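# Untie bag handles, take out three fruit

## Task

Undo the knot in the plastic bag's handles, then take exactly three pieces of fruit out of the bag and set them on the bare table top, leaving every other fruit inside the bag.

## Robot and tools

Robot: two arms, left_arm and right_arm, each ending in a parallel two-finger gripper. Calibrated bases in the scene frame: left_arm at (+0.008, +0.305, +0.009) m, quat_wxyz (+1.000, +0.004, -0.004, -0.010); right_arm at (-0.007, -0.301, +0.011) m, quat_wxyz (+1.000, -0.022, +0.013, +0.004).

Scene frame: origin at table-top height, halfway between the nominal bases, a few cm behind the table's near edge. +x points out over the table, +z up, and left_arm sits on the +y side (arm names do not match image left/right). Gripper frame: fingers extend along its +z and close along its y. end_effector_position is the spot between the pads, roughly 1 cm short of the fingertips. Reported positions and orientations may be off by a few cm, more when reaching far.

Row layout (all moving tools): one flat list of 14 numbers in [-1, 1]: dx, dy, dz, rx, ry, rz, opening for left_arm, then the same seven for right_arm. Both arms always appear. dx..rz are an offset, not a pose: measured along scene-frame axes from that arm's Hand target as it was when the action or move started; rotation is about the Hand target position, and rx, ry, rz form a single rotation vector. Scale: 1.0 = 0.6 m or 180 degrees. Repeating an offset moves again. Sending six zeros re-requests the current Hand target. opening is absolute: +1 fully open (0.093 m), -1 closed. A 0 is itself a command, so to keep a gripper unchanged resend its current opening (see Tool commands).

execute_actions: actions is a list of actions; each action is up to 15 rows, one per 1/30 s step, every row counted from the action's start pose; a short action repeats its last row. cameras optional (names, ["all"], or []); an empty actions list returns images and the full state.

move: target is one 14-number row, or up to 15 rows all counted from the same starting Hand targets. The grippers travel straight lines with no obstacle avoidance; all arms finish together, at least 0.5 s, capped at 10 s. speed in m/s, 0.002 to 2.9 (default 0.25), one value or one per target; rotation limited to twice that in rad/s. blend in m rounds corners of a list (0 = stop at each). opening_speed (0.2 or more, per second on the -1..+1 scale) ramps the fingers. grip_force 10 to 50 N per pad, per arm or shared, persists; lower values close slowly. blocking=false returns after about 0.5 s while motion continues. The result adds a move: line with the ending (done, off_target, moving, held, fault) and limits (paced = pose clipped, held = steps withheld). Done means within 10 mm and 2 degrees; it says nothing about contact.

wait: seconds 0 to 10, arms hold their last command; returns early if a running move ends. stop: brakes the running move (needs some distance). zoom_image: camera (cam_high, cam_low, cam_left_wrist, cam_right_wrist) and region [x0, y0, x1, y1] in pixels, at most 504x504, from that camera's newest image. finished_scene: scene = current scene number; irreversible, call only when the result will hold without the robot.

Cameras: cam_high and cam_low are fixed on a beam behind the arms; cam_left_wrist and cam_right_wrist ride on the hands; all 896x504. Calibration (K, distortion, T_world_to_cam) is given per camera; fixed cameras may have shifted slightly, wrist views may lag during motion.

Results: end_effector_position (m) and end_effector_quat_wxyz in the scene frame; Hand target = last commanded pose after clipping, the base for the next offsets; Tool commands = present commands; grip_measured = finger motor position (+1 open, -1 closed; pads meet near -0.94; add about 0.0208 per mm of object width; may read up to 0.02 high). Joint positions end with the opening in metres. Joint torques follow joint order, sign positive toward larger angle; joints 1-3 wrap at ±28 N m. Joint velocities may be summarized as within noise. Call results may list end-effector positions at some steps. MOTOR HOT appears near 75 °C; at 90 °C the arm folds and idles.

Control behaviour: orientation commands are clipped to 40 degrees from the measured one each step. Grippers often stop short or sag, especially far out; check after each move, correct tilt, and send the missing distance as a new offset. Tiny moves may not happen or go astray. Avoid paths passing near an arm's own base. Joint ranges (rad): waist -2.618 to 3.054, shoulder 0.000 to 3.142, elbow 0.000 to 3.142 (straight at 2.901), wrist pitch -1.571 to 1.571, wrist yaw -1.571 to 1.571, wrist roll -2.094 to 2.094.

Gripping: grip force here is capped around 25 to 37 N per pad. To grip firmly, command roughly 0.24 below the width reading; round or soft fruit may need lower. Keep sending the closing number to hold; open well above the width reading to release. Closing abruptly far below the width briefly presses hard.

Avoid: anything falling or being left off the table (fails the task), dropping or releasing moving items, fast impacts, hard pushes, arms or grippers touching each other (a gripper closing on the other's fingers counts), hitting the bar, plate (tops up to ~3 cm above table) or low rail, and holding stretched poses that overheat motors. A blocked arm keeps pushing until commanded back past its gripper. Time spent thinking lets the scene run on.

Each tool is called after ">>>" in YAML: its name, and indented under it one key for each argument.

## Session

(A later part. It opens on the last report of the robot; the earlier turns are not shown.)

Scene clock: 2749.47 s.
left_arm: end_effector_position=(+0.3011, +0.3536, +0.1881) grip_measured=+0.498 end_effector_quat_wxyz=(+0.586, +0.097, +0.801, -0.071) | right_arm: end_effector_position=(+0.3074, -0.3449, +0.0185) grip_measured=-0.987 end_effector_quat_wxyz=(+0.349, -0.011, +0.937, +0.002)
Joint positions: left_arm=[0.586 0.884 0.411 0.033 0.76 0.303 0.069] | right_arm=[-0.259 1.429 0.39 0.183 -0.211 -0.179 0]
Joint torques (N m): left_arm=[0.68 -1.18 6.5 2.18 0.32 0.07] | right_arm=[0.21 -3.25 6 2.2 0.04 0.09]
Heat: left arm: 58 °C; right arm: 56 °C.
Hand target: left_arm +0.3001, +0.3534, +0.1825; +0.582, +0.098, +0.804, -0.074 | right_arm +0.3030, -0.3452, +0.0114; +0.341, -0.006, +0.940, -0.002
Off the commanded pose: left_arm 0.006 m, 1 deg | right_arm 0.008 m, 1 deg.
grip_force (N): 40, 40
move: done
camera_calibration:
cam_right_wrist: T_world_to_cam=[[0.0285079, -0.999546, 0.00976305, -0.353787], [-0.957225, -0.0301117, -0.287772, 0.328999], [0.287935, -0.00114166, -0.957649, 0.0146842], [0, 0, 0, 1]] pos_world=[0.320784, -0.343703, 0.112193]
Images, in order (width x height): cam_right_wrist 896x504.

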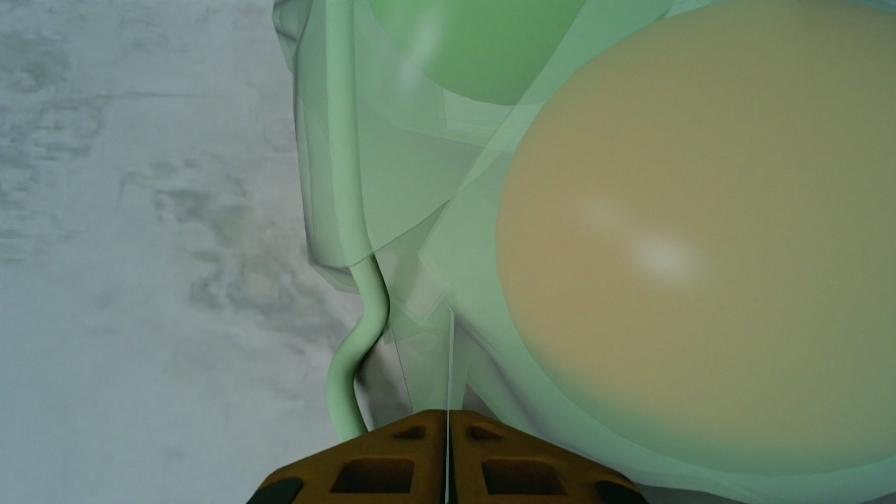

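>>> move:
  target: [0,0,0,0,0,0,0.5, -0.02,0,0.14,0,0,0,-1]
  speed: 0.08
  cameras: ["cam_high","cam_low","cam_right_wrist"]

>>> zoom_image:
  camera: "cam_high"
  region: [290, 140, 430, 250]

>>> zoom_image:
  camera: "cam_low"
  region: [160, 230, 360, 370]

Scene clock: 2761.83 s.
left_arm: end_effector_position=(+0.3011, +0.3536, +0.1881) grip_measured=+0.498 end_effector_quat_wxyz=(+0.586, +0.097, +0.801, -0.071) | right_arm: end_effector_position=(+0.2853, -0.3425, +0.0814) grip_measured=-0.987 end_effector_quat_wxyz=(+0.327, -0.004, +0.945, +0.001)
Joint positions: left_arm=[0.586 0.884 0.411 0.033 0.76 0.303 0.069] | right_arm=[-0.281 1.132 0.532 -0.304 -0.211 -0.192 0]
Joint torques (N m): left_arm=[0.72 -1.18 6.6 2.17 0.33 0.07] | right_arm=[-0.9 -4.3 12.41 1.76 -0.16 -0.1]
Heat: left arm: 58 °C; right arm: 56 °C.
Hand target: left_arm +0.3001, +0.3534, +0.1825; +0.582, +0.098, +0.804, -0.074 | right_arm +0.2910, -0.3452, +0.0954; +0.341, -0.006, +0.940, -0.002
Off the commanded pose: left_arm 0.006 m, 1 deg | right_arm 0.015 m, 2 deg.
grip_force (N): 40, 40
move: off_target (right_arm)
camera_calibration:
cam_right_wrist: T_world_to_cam=[[0.0152195, -0.999871, 0.00513321, -0.347348], [-0.9696, -0.0160123, -0.244171, 0.330835], [0.244222, -0.001261, -0.969719, 0.094736], [0, 0, 0, 1]] pos_world=[0.302928, -0.341887, 0.174431]
Images, in order (width x height): cam_high 896x504, cam_low 896x504, cam_right_wrist 896x504.

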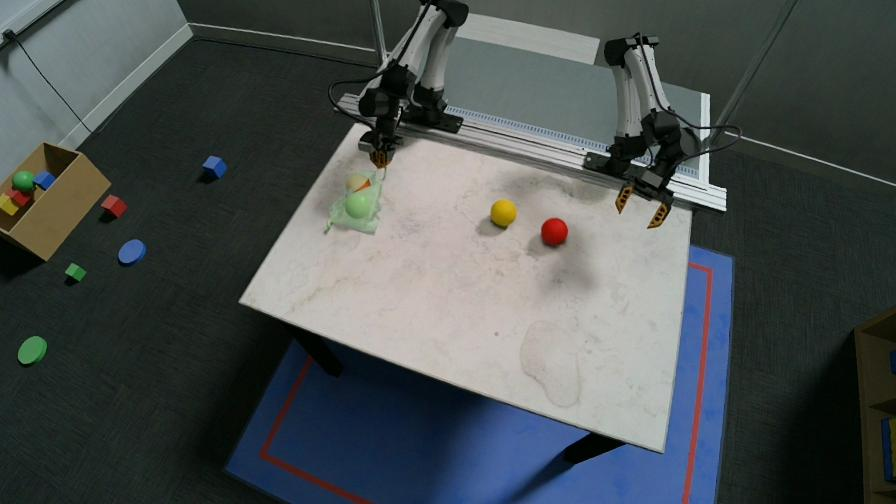

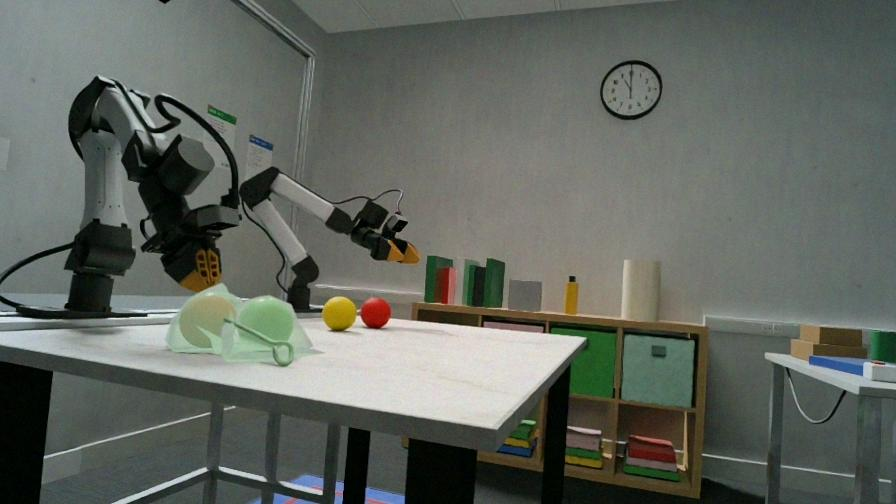

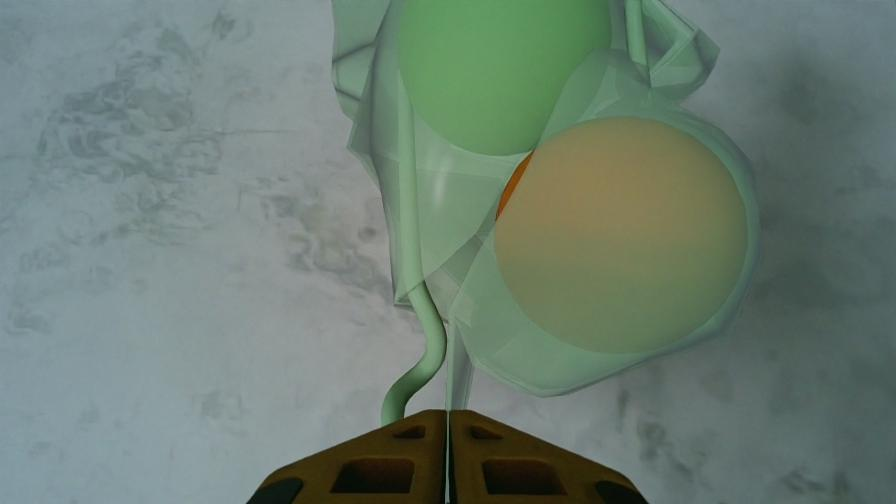

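Scaled by 3.600 from the camera's 896x504 image, which has a finer 1280x720 frame.

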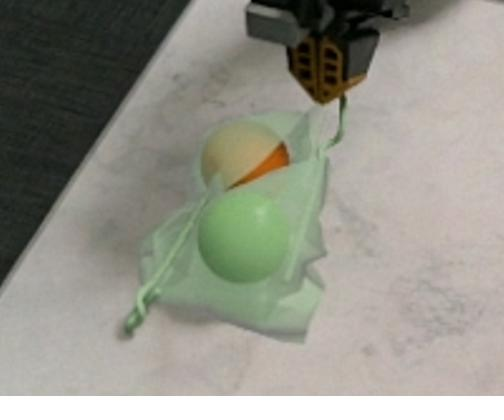

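Scaled by 2.520 from the camera's 896x504 image, which has a finer 1280x720 frame.

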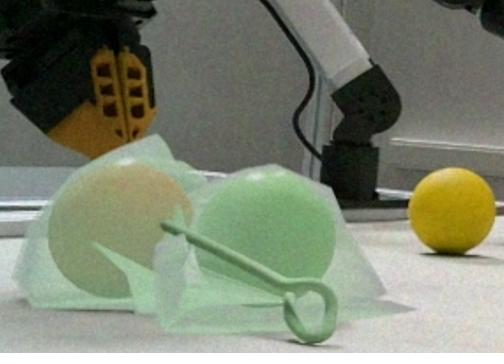

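>>> move:
  target: [0,0,0,0,0,0,0.5, -0.055,-0.15,0.03,0,0,-0.1,-1]
  speed: 0.08
  cameras: ["cam_high","cam_low","cam_right_wrist"]

>>> zoom_image:
  camera: "cam_high"
  region: [290, 140, 430, 250]

>>> zoom_image:
  camera: "cam_low"
  region: [160, 230, 360, 370]

Scene clock: 2776.43 s.
left_arm: end_effector_position=(+0.3011, +0.3536, +0.1881) grip_measured=+0.498 end_effector_quat_wxyz=(+0.586, +0.097, +0.801, -0.071) | right_arm: end_effector_position=(+0.2530, -0.4309, +0.1000) grip_measured=-0.987 end_effector_quat_wxyz=(+0.325, +0.144, +0.933, -0.051)
Joint positions: left_arm=[0.586 0.884 0.411 0.033 0.76 0.303 0.069] | right_arm=[-0.616 1.103 0.583 -0.401 -0.223 -0.208 0]
Joint torques (N m): left_arm=[0.68 -1.2 6.56 2.18 0.33 0.06] | right_arm=[-0.98 -3.23 13.03 1.76 -0.16 -0.1]
Heat: left arm: 58 °C; right arm: 57 °C.
Hand target: left_arm +0.3001, +0.3534, +0.1825; +0.582, +0.098, +0.804, -0.074 | right_arm +0.2580, -0.4352, +0.1134; +0.336, +0.141, +0.929, -0.055
Off the commanded pose: left_arm 0.006 m, 1 deg | right_arm 0.015 m, 2 deg.
grip_force (N): 40, 40
move: off_target (right_arm)
camera_calibration:
cam_right_wrist: T_world_to_cam=[[-0.295747, -0.955238, 0.00730945, -0.337755], [-0.926251, 0.284884, -0.24678, 0.421558], [0.233651, -0.0797546, -0.969044, 0.0892922], [0, 0, 0, 1]] pos_world=[0.269715, -0.43561, 0.193029]
Images, in order (width x height): cam_high 896x504, cam_low 896x504, cam_right_wrist 896x504.

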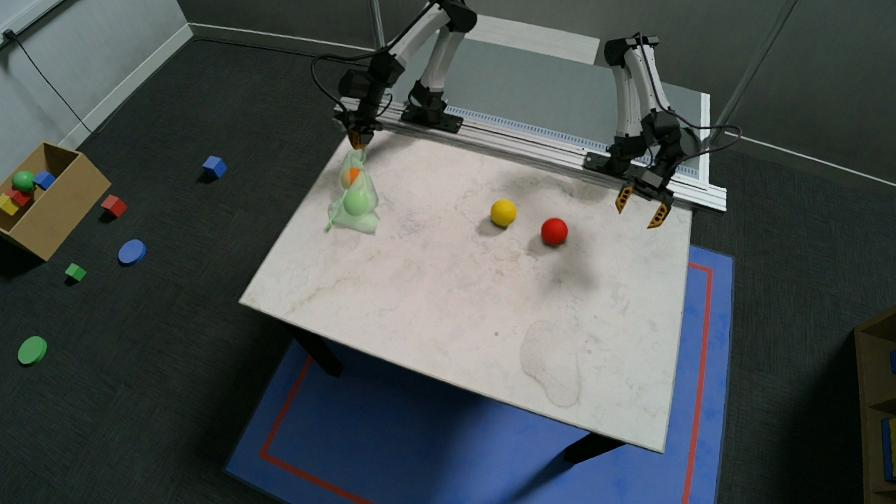

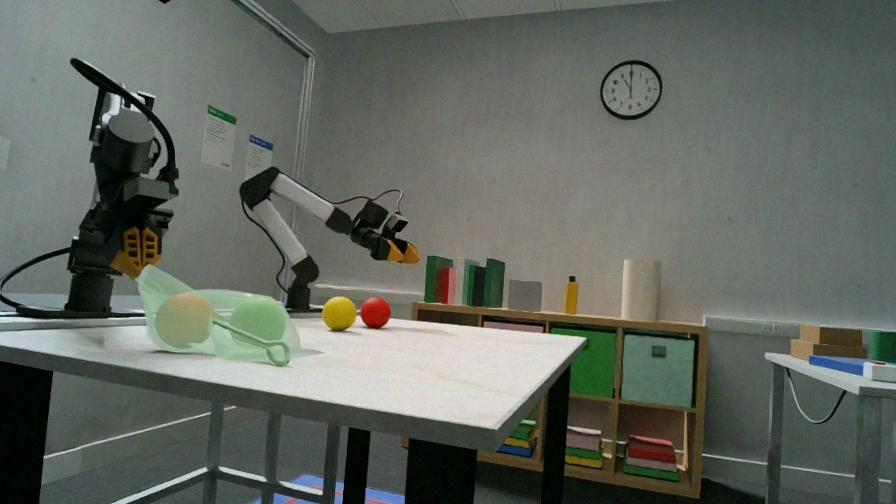

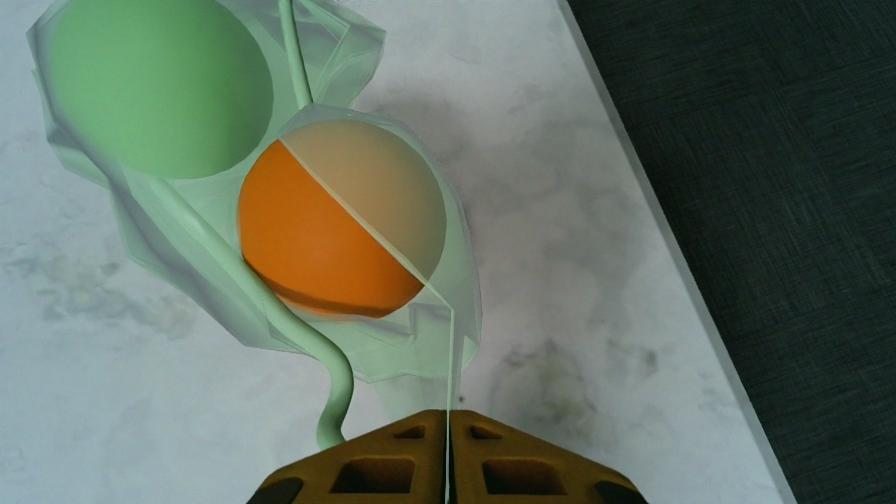

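Scaled by 3.600 from the camera's 896x504 image, which has a finer 1280x720 frame.

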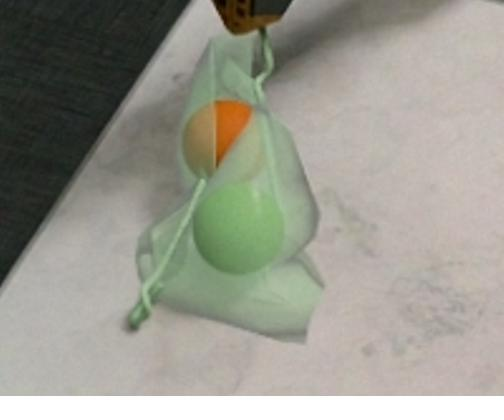

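Scaled by 2.520 from the camera's 896x504 image, which has a finer 1280x720 frame.

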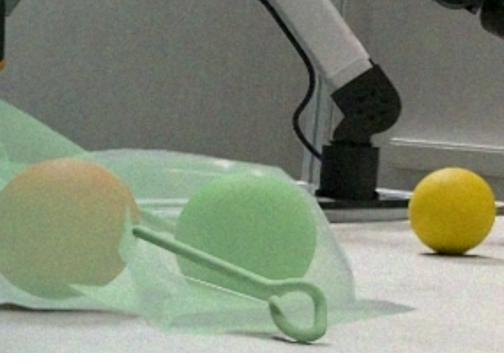

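>>> move:
  target: [0,0,0,0,0,0,0.5, 0.02,-0.07,0,0,0,0,-1]
  speed: 0.06
  cameras: ["cam_high","cam_right_wrist"]

Scene clock: 2789.33 s.
left_arm: end_effector_position=(+0.3011, +0.3536, +0.1881) grip_measured=+0.498 end_effector_quat_wxyz=(+0.586, +0.097, +0.801, -0.071) | right_arm: end_effector_position=(+0.2598, -0.4672, +0.1004) grip_measured=-0.987 end_effector_quat_wxyz=(+0.317, +0.147, +0.936, -0.045)
Joint positions: left_arm=[0.586 0.884 0.411 0.033 0.76 0.303 0.069] | right_arm=[-0.737 1.256 0.684 -0.394 -0.297 -0.307 0]
Joint torques (N m): left_arm=[0.65 -1.16 6.54 2.16 0.33 0.08] | right_arm=[-0.9 -2.96 12.72 2.1 -0.26 -0.08]
Heat: left arm: 58 °C; right arm: 58 °C.
Hand target: left_arm +0.3001, +0.3534, +0.1825; +0.582, +0.098, +0.804, -0.074 | right_arm +0.2700, -0.4772, +0.1134; +0.336, +0.141, +0.929, -0.055
Off the commanded pose: left_arm 0.006 m, 1 deg | right_arm 0.019 m, 3 deg.
grip_force (N): 40, 40
move: off_target (right_arm)
camera_calibration:
cam_right_wrist: T_world_to_cam=[[-0.297103, -0.95484, -0.00328356, -0.368719], [-0.92919, 0.28991, -0.229253, 0.439689], [0.219852, -0.0650608, -0.973361, 0.096011], [0, 0, 0, 1]] pos_world=[0.277899, -0.473291, 0.193043]
Images, in order (width x height): cam_high 896x504, cam_right_wrist 896x504.

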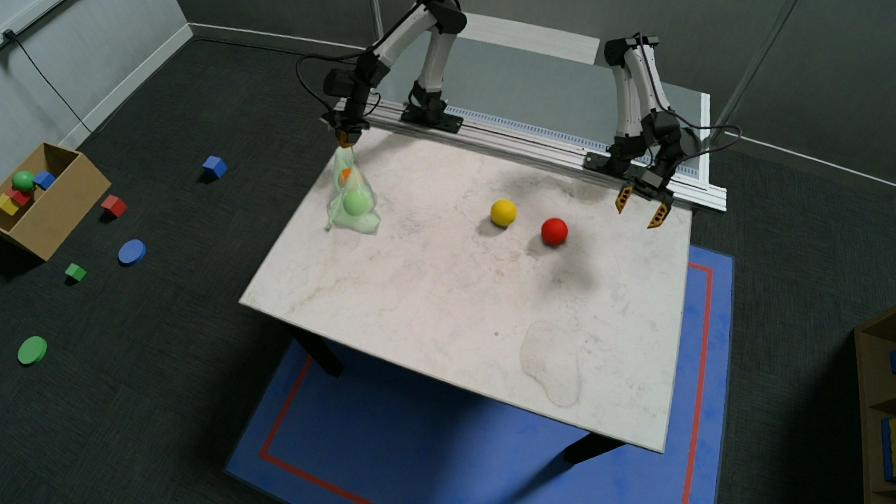

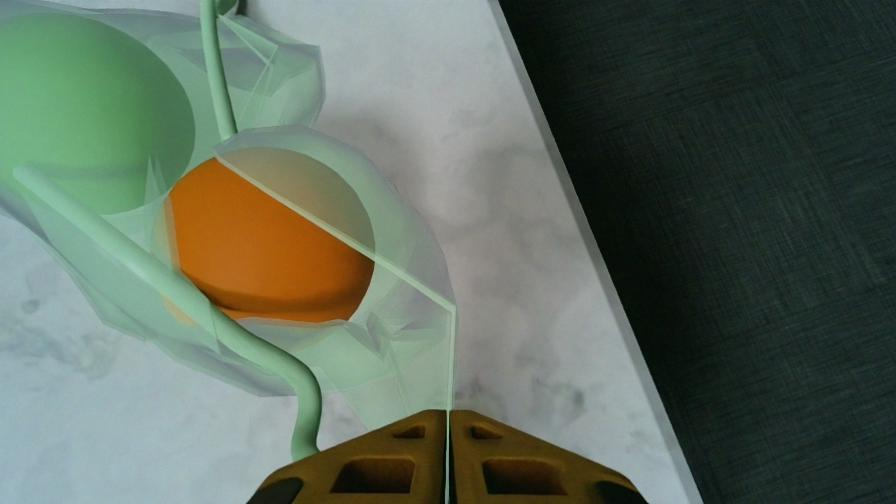

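>>> move:
  target: [0,0,0,0,0,0,0.5, 0.04,-0.035,-0.14,0,0,0,-1]
  speed: 0.06
  cameras: ["cam_high","cam_low","cam_right_wrist"]

>>> zoom_image:
  camera: "cam_high"
  region: [290, 140, 430, 250]

>>> zoom_image:
  camera: "cam_low"
  region: [100, 230, 300, 370]

Scene clock: 2806.90 s.
left_arm: end_effector_position=(+0.3011, +0.3536, +0.1881) grip_measured=+0.498 end_effector_quat_wxyz=(+0.586, +0.097, +0.801, -0.071) | right_arm: end_effector_position=(+0.2949, -0.4999, +0.0353) grip_measured=-0.987 end_effector_quat_wxyz=(+0.338, +0.139, +0.929, -0.057)
Joint positions: left_arm=[0.586 0.884 0.411 0.033 0.76 0.303 0.069] | right_arm=[-0.731 1.594 0.624 0.057 -0.298 -0.306 0]
Joint torques (N m): left_arm=[0.75 -1.18 6.61 2.17 0.32 0.06] | right_arm=[0.09 -5.03 6.46 2.19 -0.11 0.07]
Heat: left arm: 58 °C; right arm: 59 °C.
Hand target: left_arm +0.3001, +0.3534, +0.1825; +0.582, +0.098, +0.804, -0.074 | right_arm +0.2940, -0.4981, +0.0294; +0.336, +0.141, +0.929, -0.055
Off the commanded pose: left_arm 0.006 m, 1 deg | right_arm 0.006 m, 0 deg.
grip_force (N): 40, 40
move: done
camera_calibration:
cam_right_wrist: T_world_to_cam=[[-0.289559, -0.956993, 0.0179068, -0.393812], [-0.921266, 0.273576, -0.276451, 0.457923], [0.259663, -0.0965456, -0.960861, -0.00503807], [0, 0, 0, 1]] pos_world=[0.309146, -0.502639, 0.128804]
Images, in order (width x height): cam_high 896x504, cam_low 896x504, cam_right_wrist 896x504.

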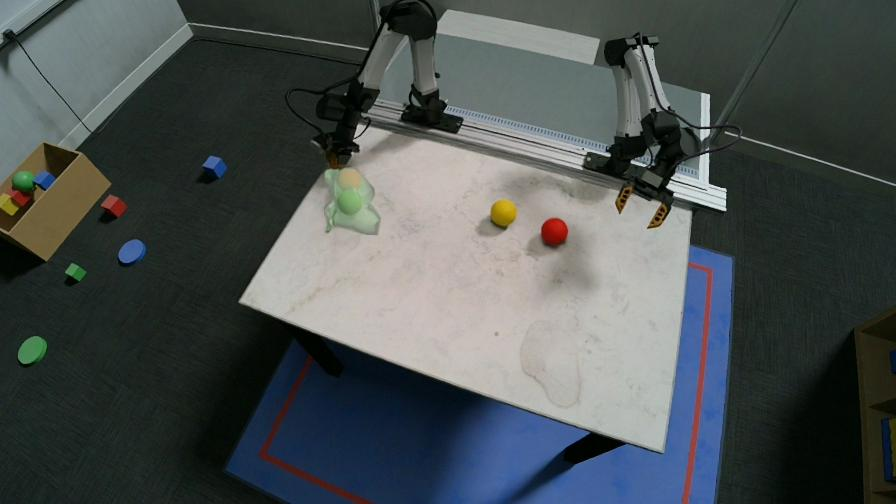

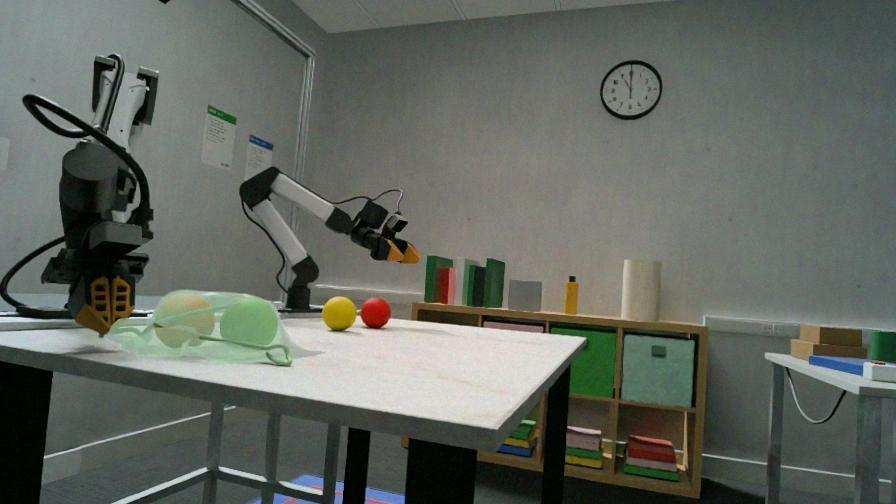

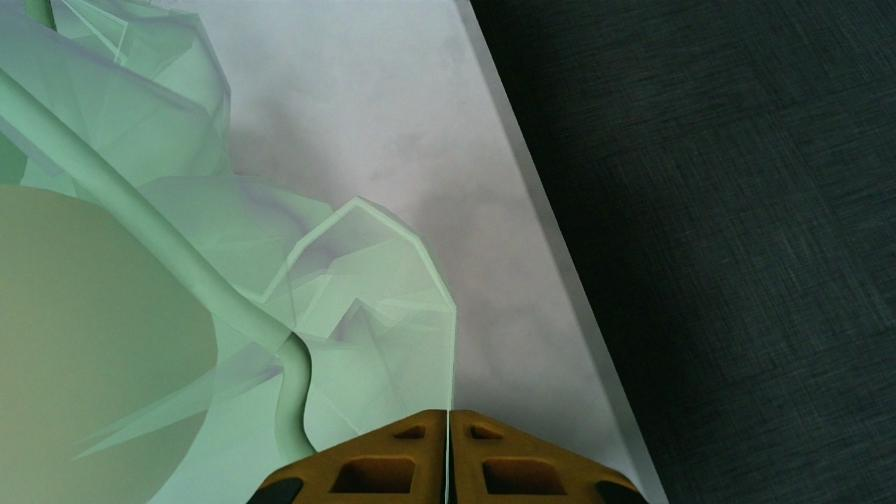

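Scaled by 3.600 from the camera's 896x504 image, which has a finer 1280x720 frame.

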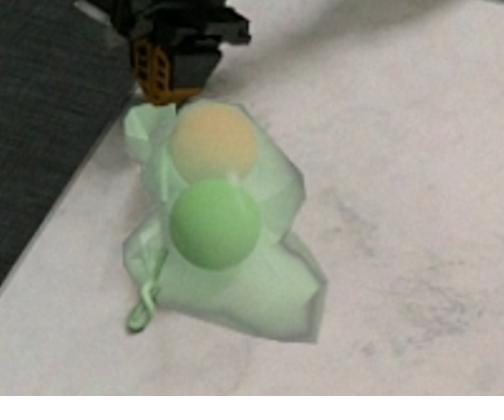

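Scaled by 2.520 from the camera's 896x504 image, which has a finer 1280x720 frame.

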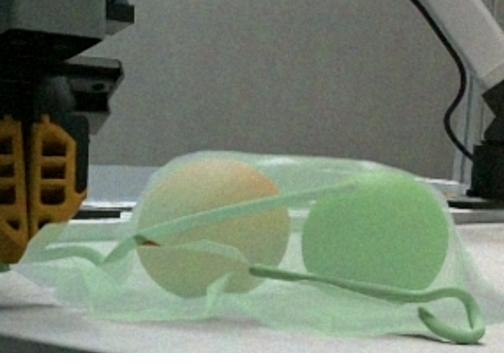

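>>> move:
  target: [0,0,0,0,0,0,0.5, 0,0,-0.03,0,0,0,-1]
  speed: 0.06

>>> move:
  target: [0,0,0,0,0,0,0.5, 0,0,0,0,0,0,-0.6]
  opening_speed: 0.5
  cameras: ["cam_right_wrist"]

>>> move:
  target:
    - [0,0,0,0,0,0,0.5, -0.04,0.01,0.06,0,0,0,-0.6]
    - [0,0,0,0,0,0,0.5, -0.03,0.17,0.19,0,0,0.1,-0.6]
  speed: 0.12
  blend: 0.03
  cameras: ["cam_high","cam_low","cam_right_wrist"]

>>> zoom_image:
  camera: "cam_high"
  region: [290, 140, 430, 250]

>>> zoom_image:
  camera: "cam_low"
  region: [100, 230, 300, 370]

Scene clock: 2839.20 s.
left_arm: end_effector_position=(+0.3011, +0.3536, +0.1881) grip_measured=+0.498 end_effector_quat_wxyz=(+0.586, +0.097, +0.801, -0.071) | right_arm: end_effector_position=(+0.2971, -0.5012, +0.0196) grip_measured=-0.987 end_effector_quat_wxyz=(+0.342, +0.137, +0.928, -0.059)
Joint positions: left_arm=[0.586 0.884 0.411 0.033 0.76 0.303 0.069] | right_arm=[-0.728 1.656 0.598 0.156 -0.298 -0.304 0]
Joint torques (N m): left_arm=[0.64 -1.14 6.54 2.16 0.34 0.08] | right_arm=[0.12 -4.9 5.65 2.15 -0.08 0.07]
Heat: left arm: 58 °C; right arm: 57 °C.
Hand target: left_arm +0.3001, +0.3534, +0.1825; +0.582, +0.098, +0.804, -0.074 | right_arm +0.2940, -0.4982, +0.0114; +0.336, +0.141, +0.929, -0.055
Off the commanded pose: left_arm 0.006 m, 1 deg | right_arm 0.009 m, 1 deg.
grip_force (N): 40, 40
move: done

Scene clock: 2840.20 s.
left_arm: end_effector_position=(+0.3011, +0.3536, +0.1881) grip_measured=+0.498 end_effector_quat_wxyz=(+0.586, +0.097, +0.801, -0.071) | right_arm: end_effector_position=(+0.2973, -0.5014, +0.0199) grip_measured=-0.601 end_effector_quat_wxyz=(+0.343, +0.137, +0.927, -0.059)
Joint positions: left_arm=[0.586 0.884 0.411 0.033 0.76 0.303 0.069] | right_arm=[-0.728 1.656 0.598 0.158 -0.298 -0.304 0.016]
Joint torques (N m): left_arm=[0.72 -1.17 6.57 2.16 0.34 0.07] | right_arm=[0.14 -4.9 5.67 2.13 -0.09 0.08]
Heat: left arm: 58 °C; right arm: 57 °C.
Hand target: left_arm +0.3001, +0.3534, +0.1825; +0.582, +0.098, +0.804, -0.074 | right_arm +0.2940, -0.4982, +0.0115; +0.337, +0.141, +0.929, -0.055
Off the commanded pose: left_arm 0.006 m, 1 deg | right_arm 0.010 m, 1 deg.
grip_force (N): 40, 40
move: done
camera_calibration:
cam_right_wrist: T_world_to_cam=[[-0.287262, -0.957614, 0.0213309, -0.395331], [-0.919492, 0.269451, -0.286235, 0.454027], [0.268355, -0.101838, -0.957922, -0.0258834], [0, 0, 0, 1]] pos_world=[0.310856, -0.503549, 0.113597]
Images, in order (width x height): cam_right_wrist 896x504.

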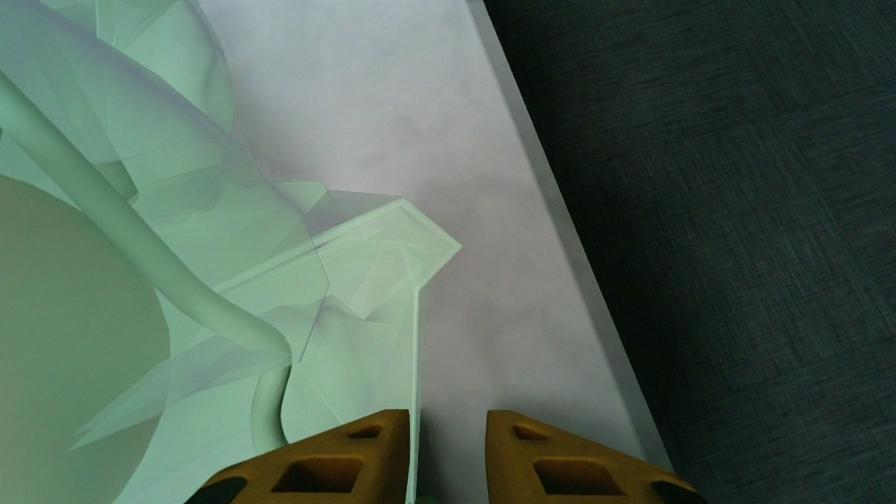

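Scene clock: 2842.63 s.
left_arm: end_effector_position=(+0.3011, +0.3536, +0.1881) grip_measured=+0.498 end_effector_quat_wxyz=(+0.586, +0.097, +0.801, -0.071) | right_arm: end_effector_position=(+0.2702, -0.3964, +0.1105) grip_measured=-0.601 end_effector_quat_wxyz=(+0.327, +0.005, +0.945, +0.003)
Joint positions: left_arm=[0.586 0.884 0.411 0.033 0.76 0.303 0.069] | right_arm=[-0.573 1.147 0.664 -0.494 -0.38 -0.422 0.016]
Joint torques (N m): left_arm=[0.65 -1.16 6.53 2.18 0.33 0.07] | right_arm=[0.09 -4.59 12.59 1.61 -0.32 -0.09]
Heat: left arm: 58 °C; right arm: 57 °C.
Hand target: left_arm +0.3001, +0.3534, +0.1825; +0.582, +0.098, +0.804, -0.074 | right_arm +0.2760, -0.3961, +0.1254; +0.341, -0.006, +0.940, -0.002
Off the commanded pose: left_arm 0.006 m, 1 deg | right_arm 0.016 m, 2 deg.
grip_force (N): 40, 40
move: off_target (right_arm); blend cut to 0.0217 m at target 1
camera_calibration:
cam_right_wrist: T_world_to_cam=[[0.000325809, -0.999996, -0.00292491, -0.396361], [-0.970093, 0.000393909, -0.242733, 0.328969], [0.242733, 0.00291652, -0.970089, 0.128687], [0, 0, 0, 1]] pos_world=[0.288023, -0.396864, 0.203531]
Images, in order (width x height): cam_high 896x504, cam_low 896x504, cam_right_wrist 896x504.

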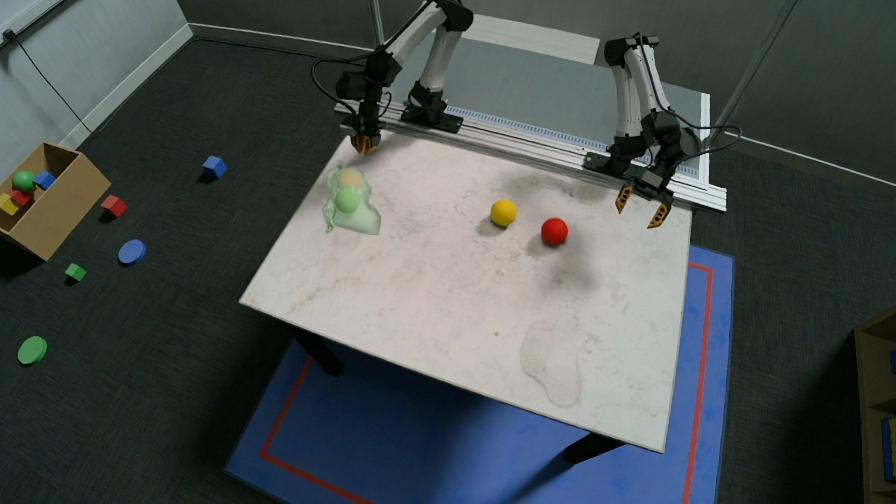

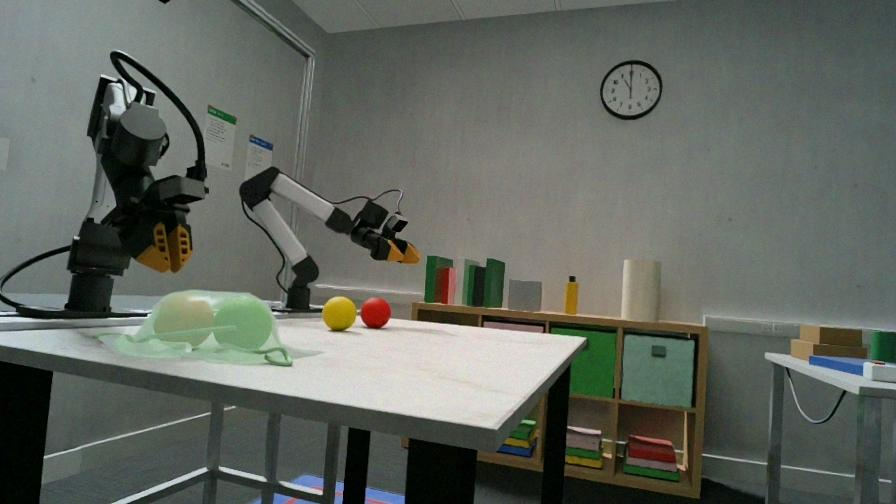

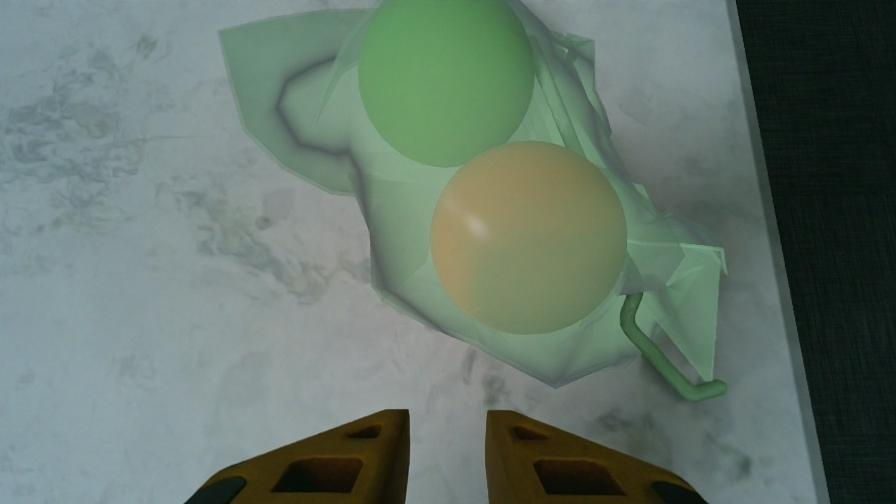

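Scaled by 3.600 from the camera's 896x504 image, which has a finer 1280x720 frame.

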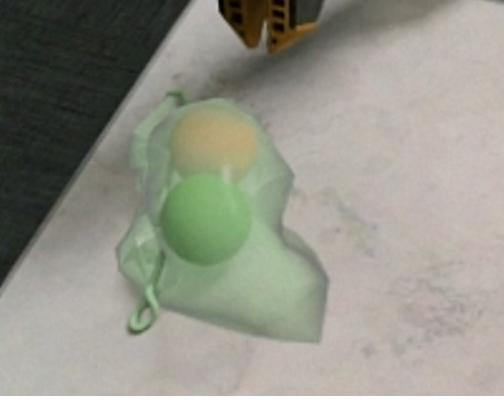

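Scaled by 2.520 from the camera's 896x504 image, which has a finer 1280x720 frame.

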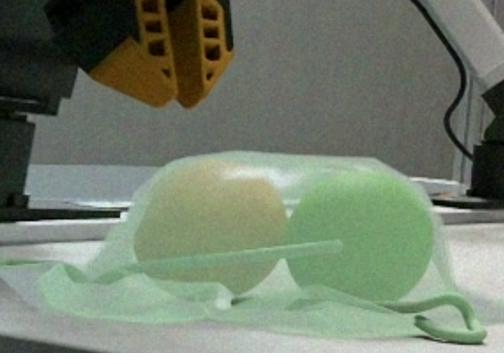

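>>> move:
  target: [0,0,0,0,0,0,0.5, 0.04,-0.08,0.1,0,0,0,-0.6]
  speed: 0.12
  cameras: ["cam_right_wrist"]

>>> zoom_image:
  camera: "cam_right_wrist"
  region: [300, 50, 700, 400]

Scene clock: 2853.70 s.
left_arm: end_effector_position=(+0.3011, +0.3536, +0.1881) grip_measured=+0.498 end_effector_quat_wxyz=(+0.586, +0.097, +0.801, -0.071) | right_arm: end_effector_position=(+0.2971, -0.4402, +0.1779) grip_measured=-0.601 end_effector_quat_wxyz=(+0.336, -0.004, +0.942, -0.001)
Joint positions: left_arm=[0.586 0.884 0.411 0.033 0.76 0.303 0.069] | right_arm=[-0.684 1.305 1.025 -0.716 -0.451 -0.535 0.016]
Joint torques (N m): left_arm=[0.69 -1.2 6.6 2.17 0.33 0.08] | right_arm=[-0.99 -3.6 12.71 1.57 -0.32 -0.12]
Heat: left arm: 58 °C; right arm: 60 °C.
Hand target: left_arm +0.3001, +0.3534, +0.1825; +0.582, +0.098, +0.804, -0.074 | right_arm +0.3000, -0.4442, +0.1853; +0.341, -0.006, +0.940, -0.002
Off the commanded pose: left_arm 0.006 m, 1 deg | right_arm 0.009 m, 1 deg.
grip_force (N): 40, 40
move: done
camera_calibration:
cam_right_wrist: T_world_to_cam=[[0.01494, -0.999832, 0.010664, -0.446587], [-0.964671, -0.0172186, -0.262895, 0.365635], [0.263034, -0.00635956, -0.964766, 0.17655], [0, 0, 0, 1]] pos_world=[0.312951, -0.439093, 0.271215]
Images, in order (width x height): cam_right_wrist 896x504.

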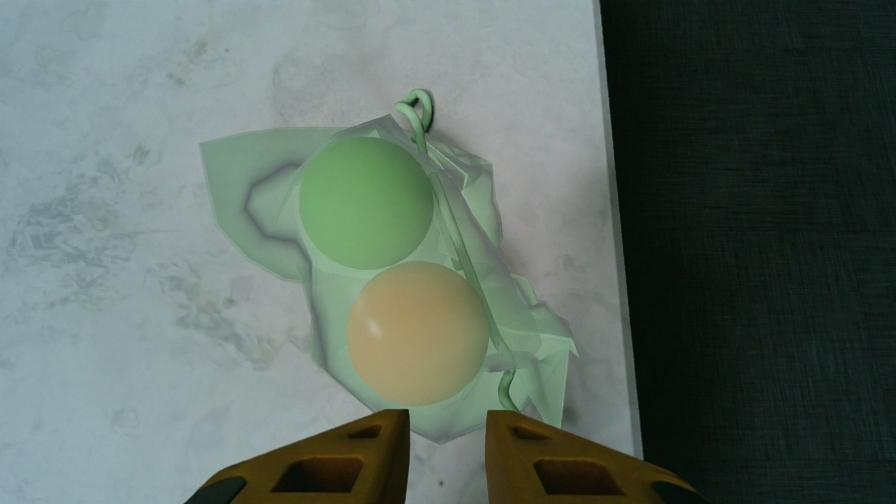

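Scaled by 1.260 from the camera's 896x504 image, which has a finer 1280x720 frame.

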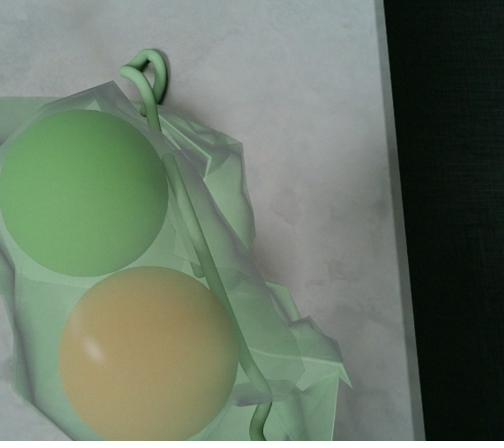

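>>> move:
  target: [0,0,0,0,0,0,0.5, -0.018,-0.085,-0.18,0,0,0.06,-0.35]
  speed: 0.12
  cameras: ["cam_right_wrist"]

Scene clock: 2948.17 s.
left_arm: end_effector_position=(+0.3011, +0.3536, +0.1881) grip_measured=+0.498 end_effector_quat_wxyz=(+0.586, +0.097, +0.801, -0.071) | right_arm: end_effector_position=(+0.2903, -0.4930, +0.0820) grip_measured=-0.351 end_effector_quat_wxyz=(+0.336, -0.095, +0.937, +0.029)
Joint positions: left_arm=[0.586 0.884 0.411 0.033 0.76 0.303 0.069] | right_arm=[-0.876 1.629 0.93 -0.491 -0.63 -0.93 0.028]
Joint torques (N m): left_arm=[0.75 -1.17 6.56 2.18 0.32 0.06] | right_arm=[-0.94 -5.65 7.34 1.55 -0.52 -0.1]
Heat: left arm: 59 °C; right arm: 67 °C.
Hand target: left_arm +0.3001, +0.3534, +0.1825; +0.582, +0.098, +0.804, -0.074 | right_arm +0.2892, -0.4953, +0.0775; +0.340, -0.094, +0.935, +0.030
Off the commanded pose: left_arm 0.006 m, 1 deg | right_arm 0.005 m, 0 deg.
grip_force (N): 40, 40
move: done
camera_calibration:
cam_right_wrist: T_world_to_cam=[[0.204243, -0.978816, 0.0142704, -0.543181], [-0.943353, -0.200695, -0.26421, 0.236354], [0.261477, 0.0405009, -0.96436, 0.109001], [0, 0, 0, 1]] pos_world=[0.305405, -0.488654, 0.175314]
Images, in order (width x height): cam_right_wrist 896x504.

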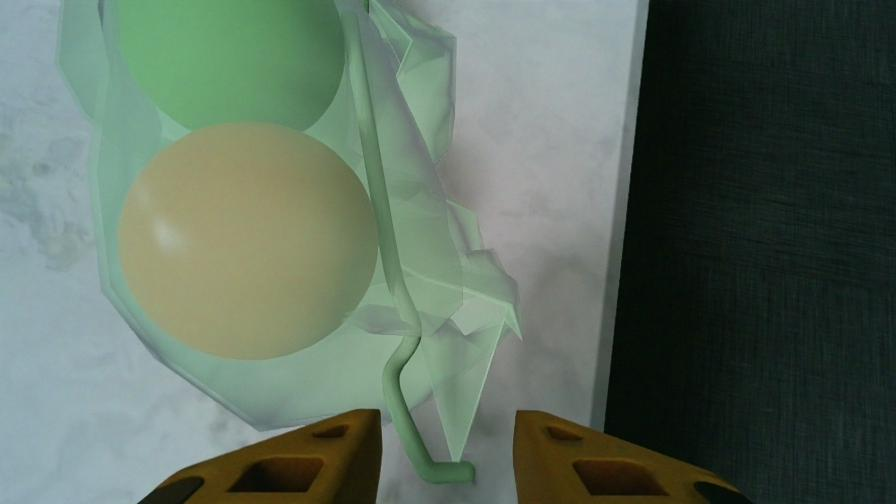

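>>> zoom_image:
  camera: "cam_right_wrist"
  region: [320, 180, 560, 480]

>>> zoom_image:
  camera: "cam_right_wrist"
  region: [300, 0, 540, 300]

Scaled by 1.680 from the camera's 896x504 image, which has a finer 1280x720 frame.

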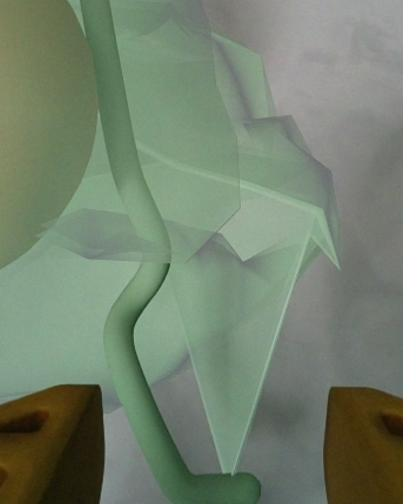

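Scaled by 1.680 from the camera's 896x504 image, which has a finer 1280x720 frame.

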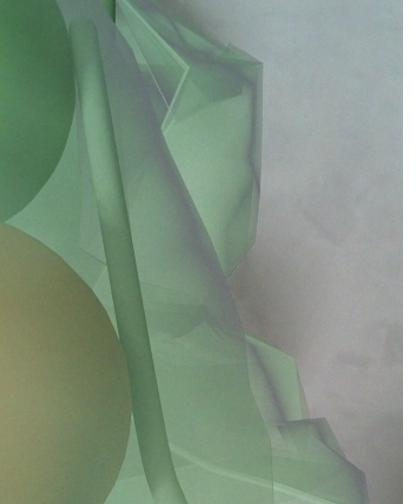

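>>> move:
  target: [0,0,0,0,0,0,0.5, 0.08,0.007,-0.02,0,0,0,-0.35]
  speed: 0.1
  cameras: ["cam_right_wrist"]

>>> zoom_image:
  camera: "cam_right_wrist"
  region: [250, 200, 600, 504]

Scene clock: 3031.90 s.
left_arm: end_effector_position=(+0.3011, +0.3536, +0.1881) grip_measured=+0.498 end_effector_quat_wxyz=(+0.586, +0.097, +0.801, -0.071) | right_arm: end_effector_position=(+0.3279, -0.4809, +0.0612) grip_measured=-0.351 end_effector_quat_wxyz=(+0.334, -0.094, +0.937, +0.046)
Joint positions: left_arm=[0.586 0.884 0.411 0.033 0.76 0.303 0.069] | right_arm=[-0.762 1.735 0.957 -0.367 -0.604 -0.806 0.028]
Joint torques (N m): left_arm=[0.66 -1.16 6.63 2.17 0.33 0.07] | right_arm=[-0.1 -6.06 11.34 1.64 -0.23 0.09]
Heat: left arm: 59 °C; right arm: 57 °C.
Hand target: left_arm +0.3001, +0.3534, +0.1825; +0.582, +0.098, +0.804, -0.074 | right_arm +0.3372, -0.4910, +0.0654; +0.339, -0.094, +0.935, +0.030
Off the commanded pose: left_arm 0.006 m, 1 deg | right_arm 0.014 m, 2 deg.
grip_force (N): 40, 40
move: off_target (right_arm)
camera_calibration:
cam_right_wrist: T_world_to_cam=[[0.213424, -0.976805, -0.0173942, -0.538774], [-0.94345, -0.201448, -0.263288, 0.268431], [0.253677, 0.0726027, -0.96456, 0.0967352], [0, 0, 0, 1]] pos_world=[0.343699, -0.479225, 0.15461]
Images, in order (width x height): cam_right_wrist 896x504.

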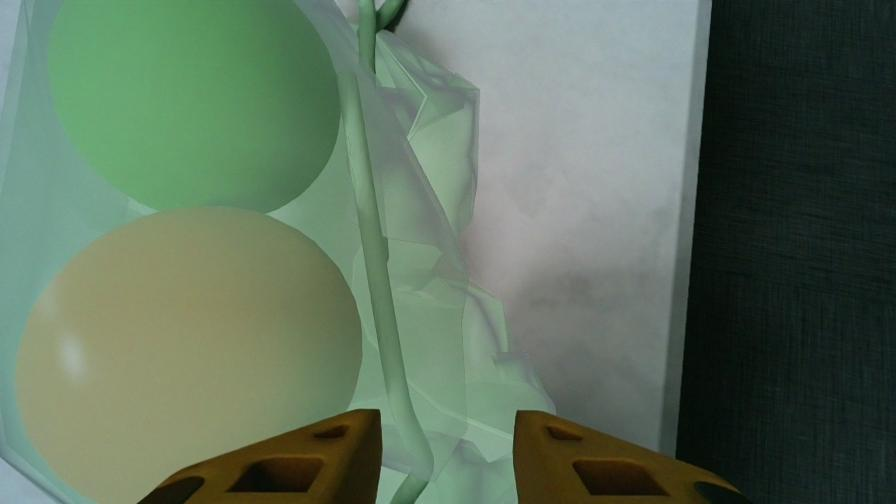

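Scaled by 1.440 from the camera's 896x504 image, which has a finer 1280x720 frame.

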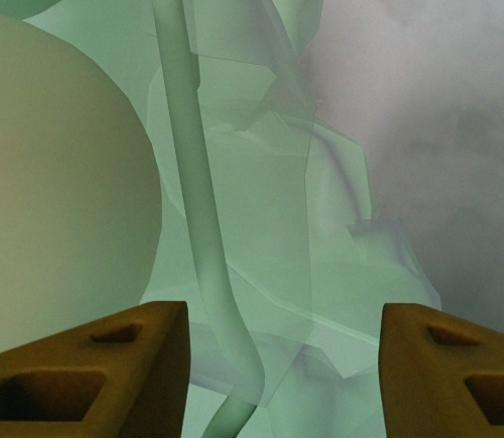

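>>> move:
  target: [0,0,0,0,0,0,0.5, 0.008,0.0,-0.084,0,0,0,-0.35]
  speed: 0.06
  cameras: ["cam_right_wrist","cam_low"]

>>> zoom_image:
  camera: "cam_right_wrist"
  region: [250, 200, 600, 504]

>>> zoom_image:
  camera: "cam_low"
  region: [100, 230, 300, 370]

Scene clock: 3051.03 s.
left_arm: end_effector_position=(+0.3011, +0.3536, +0.1881) grip_measured=+0.498 end_effector_quat_wxyz=(+0.586, +0.097, +0.801, -0.071) | right_arm: end_effector_position=(+0.3453, -0.4916, +0.0256) grip_measured=-0.351 end_effector_quat_wxyz=(+0.348, -0.101, +0.931, +0.030)
Joint positions: left_arm=[0.586 0.884 0.411 0.033 0.76 0.303 0.069] | right_arm=[-0.745 1.864 0.927 -0.15 -0.597 -0.786 0.028]
Joint torques (N m): left_arm=[0.75 -1.16 6.57 2.18 0.33 0.08] | right_arm=[-0.06 -6.74 5.9 1.73 -0.19 0.1]
Heat: left arm: 59 °C; right arm: 60 °C.
Hand target: left_arm +0.3001, +0.3534, +0.1825; +0.582, +0.098, +0.804, -0.074 | right_arm +0.3421, -0.4909, +0.0150; +0.340, -0.094, +0.935, +0.031
Off the commanded pose: left_arm 0.006 m, 1 deg | right_arm 0.011 m, 1 deg.
grip_force (N): 40, 40
move: off_target (right_arm)
camera_calibration:
cam_right_wrist: T_world_to_cam=[[0.215251, -0.976346, 0.0203671, -0.554879], [-0.933291, -0.211809, -0.290009, 0.26533], [0.287463, 0.0434165, -0.956807, 0.032445], [0, 0, 0, 1]] pos_world=[0.357742, -0.486964, 0.119293]
Images, in order (width x height): cam_low 896x504, cam_right_wrist 896x504.

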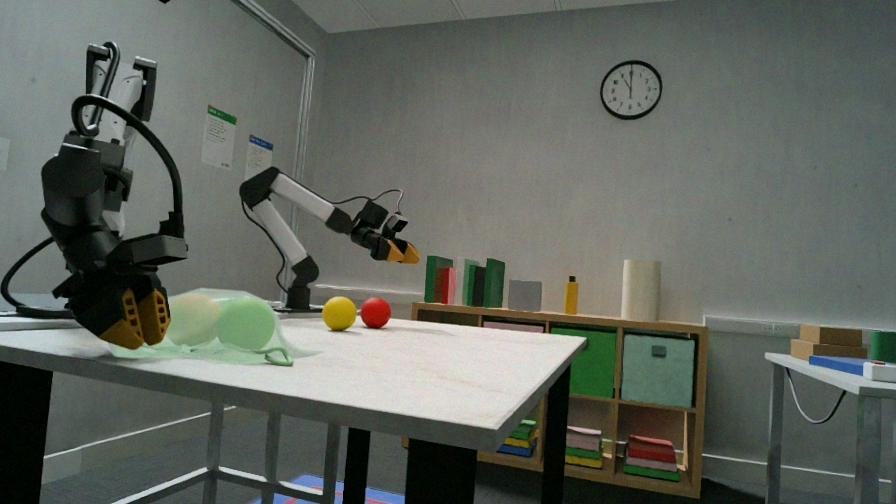

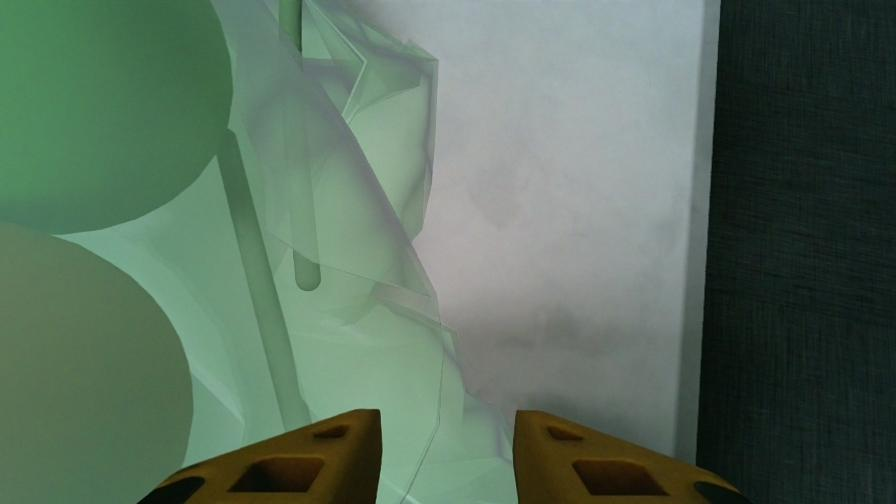

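Scaled by 1.440 from the camera's 896x504 image, which has a finer 1280x720 frame.

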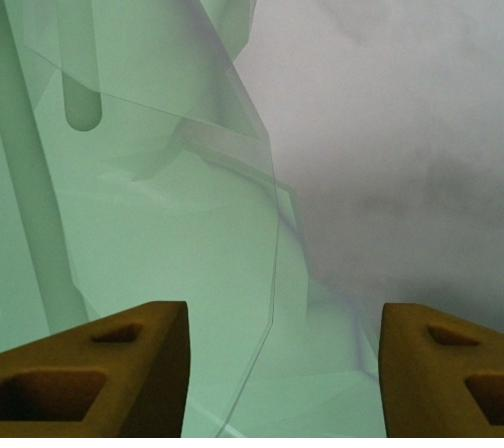

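Scaled by 2.520 from the camera's 896x504 image, which has a finer 1280x720 frame.

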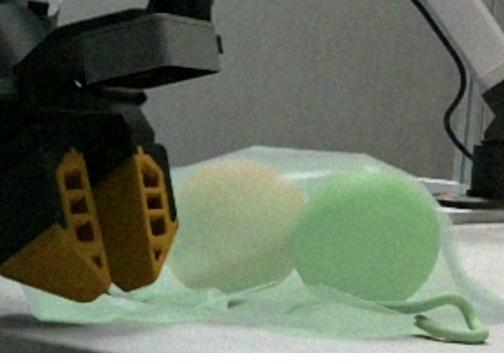

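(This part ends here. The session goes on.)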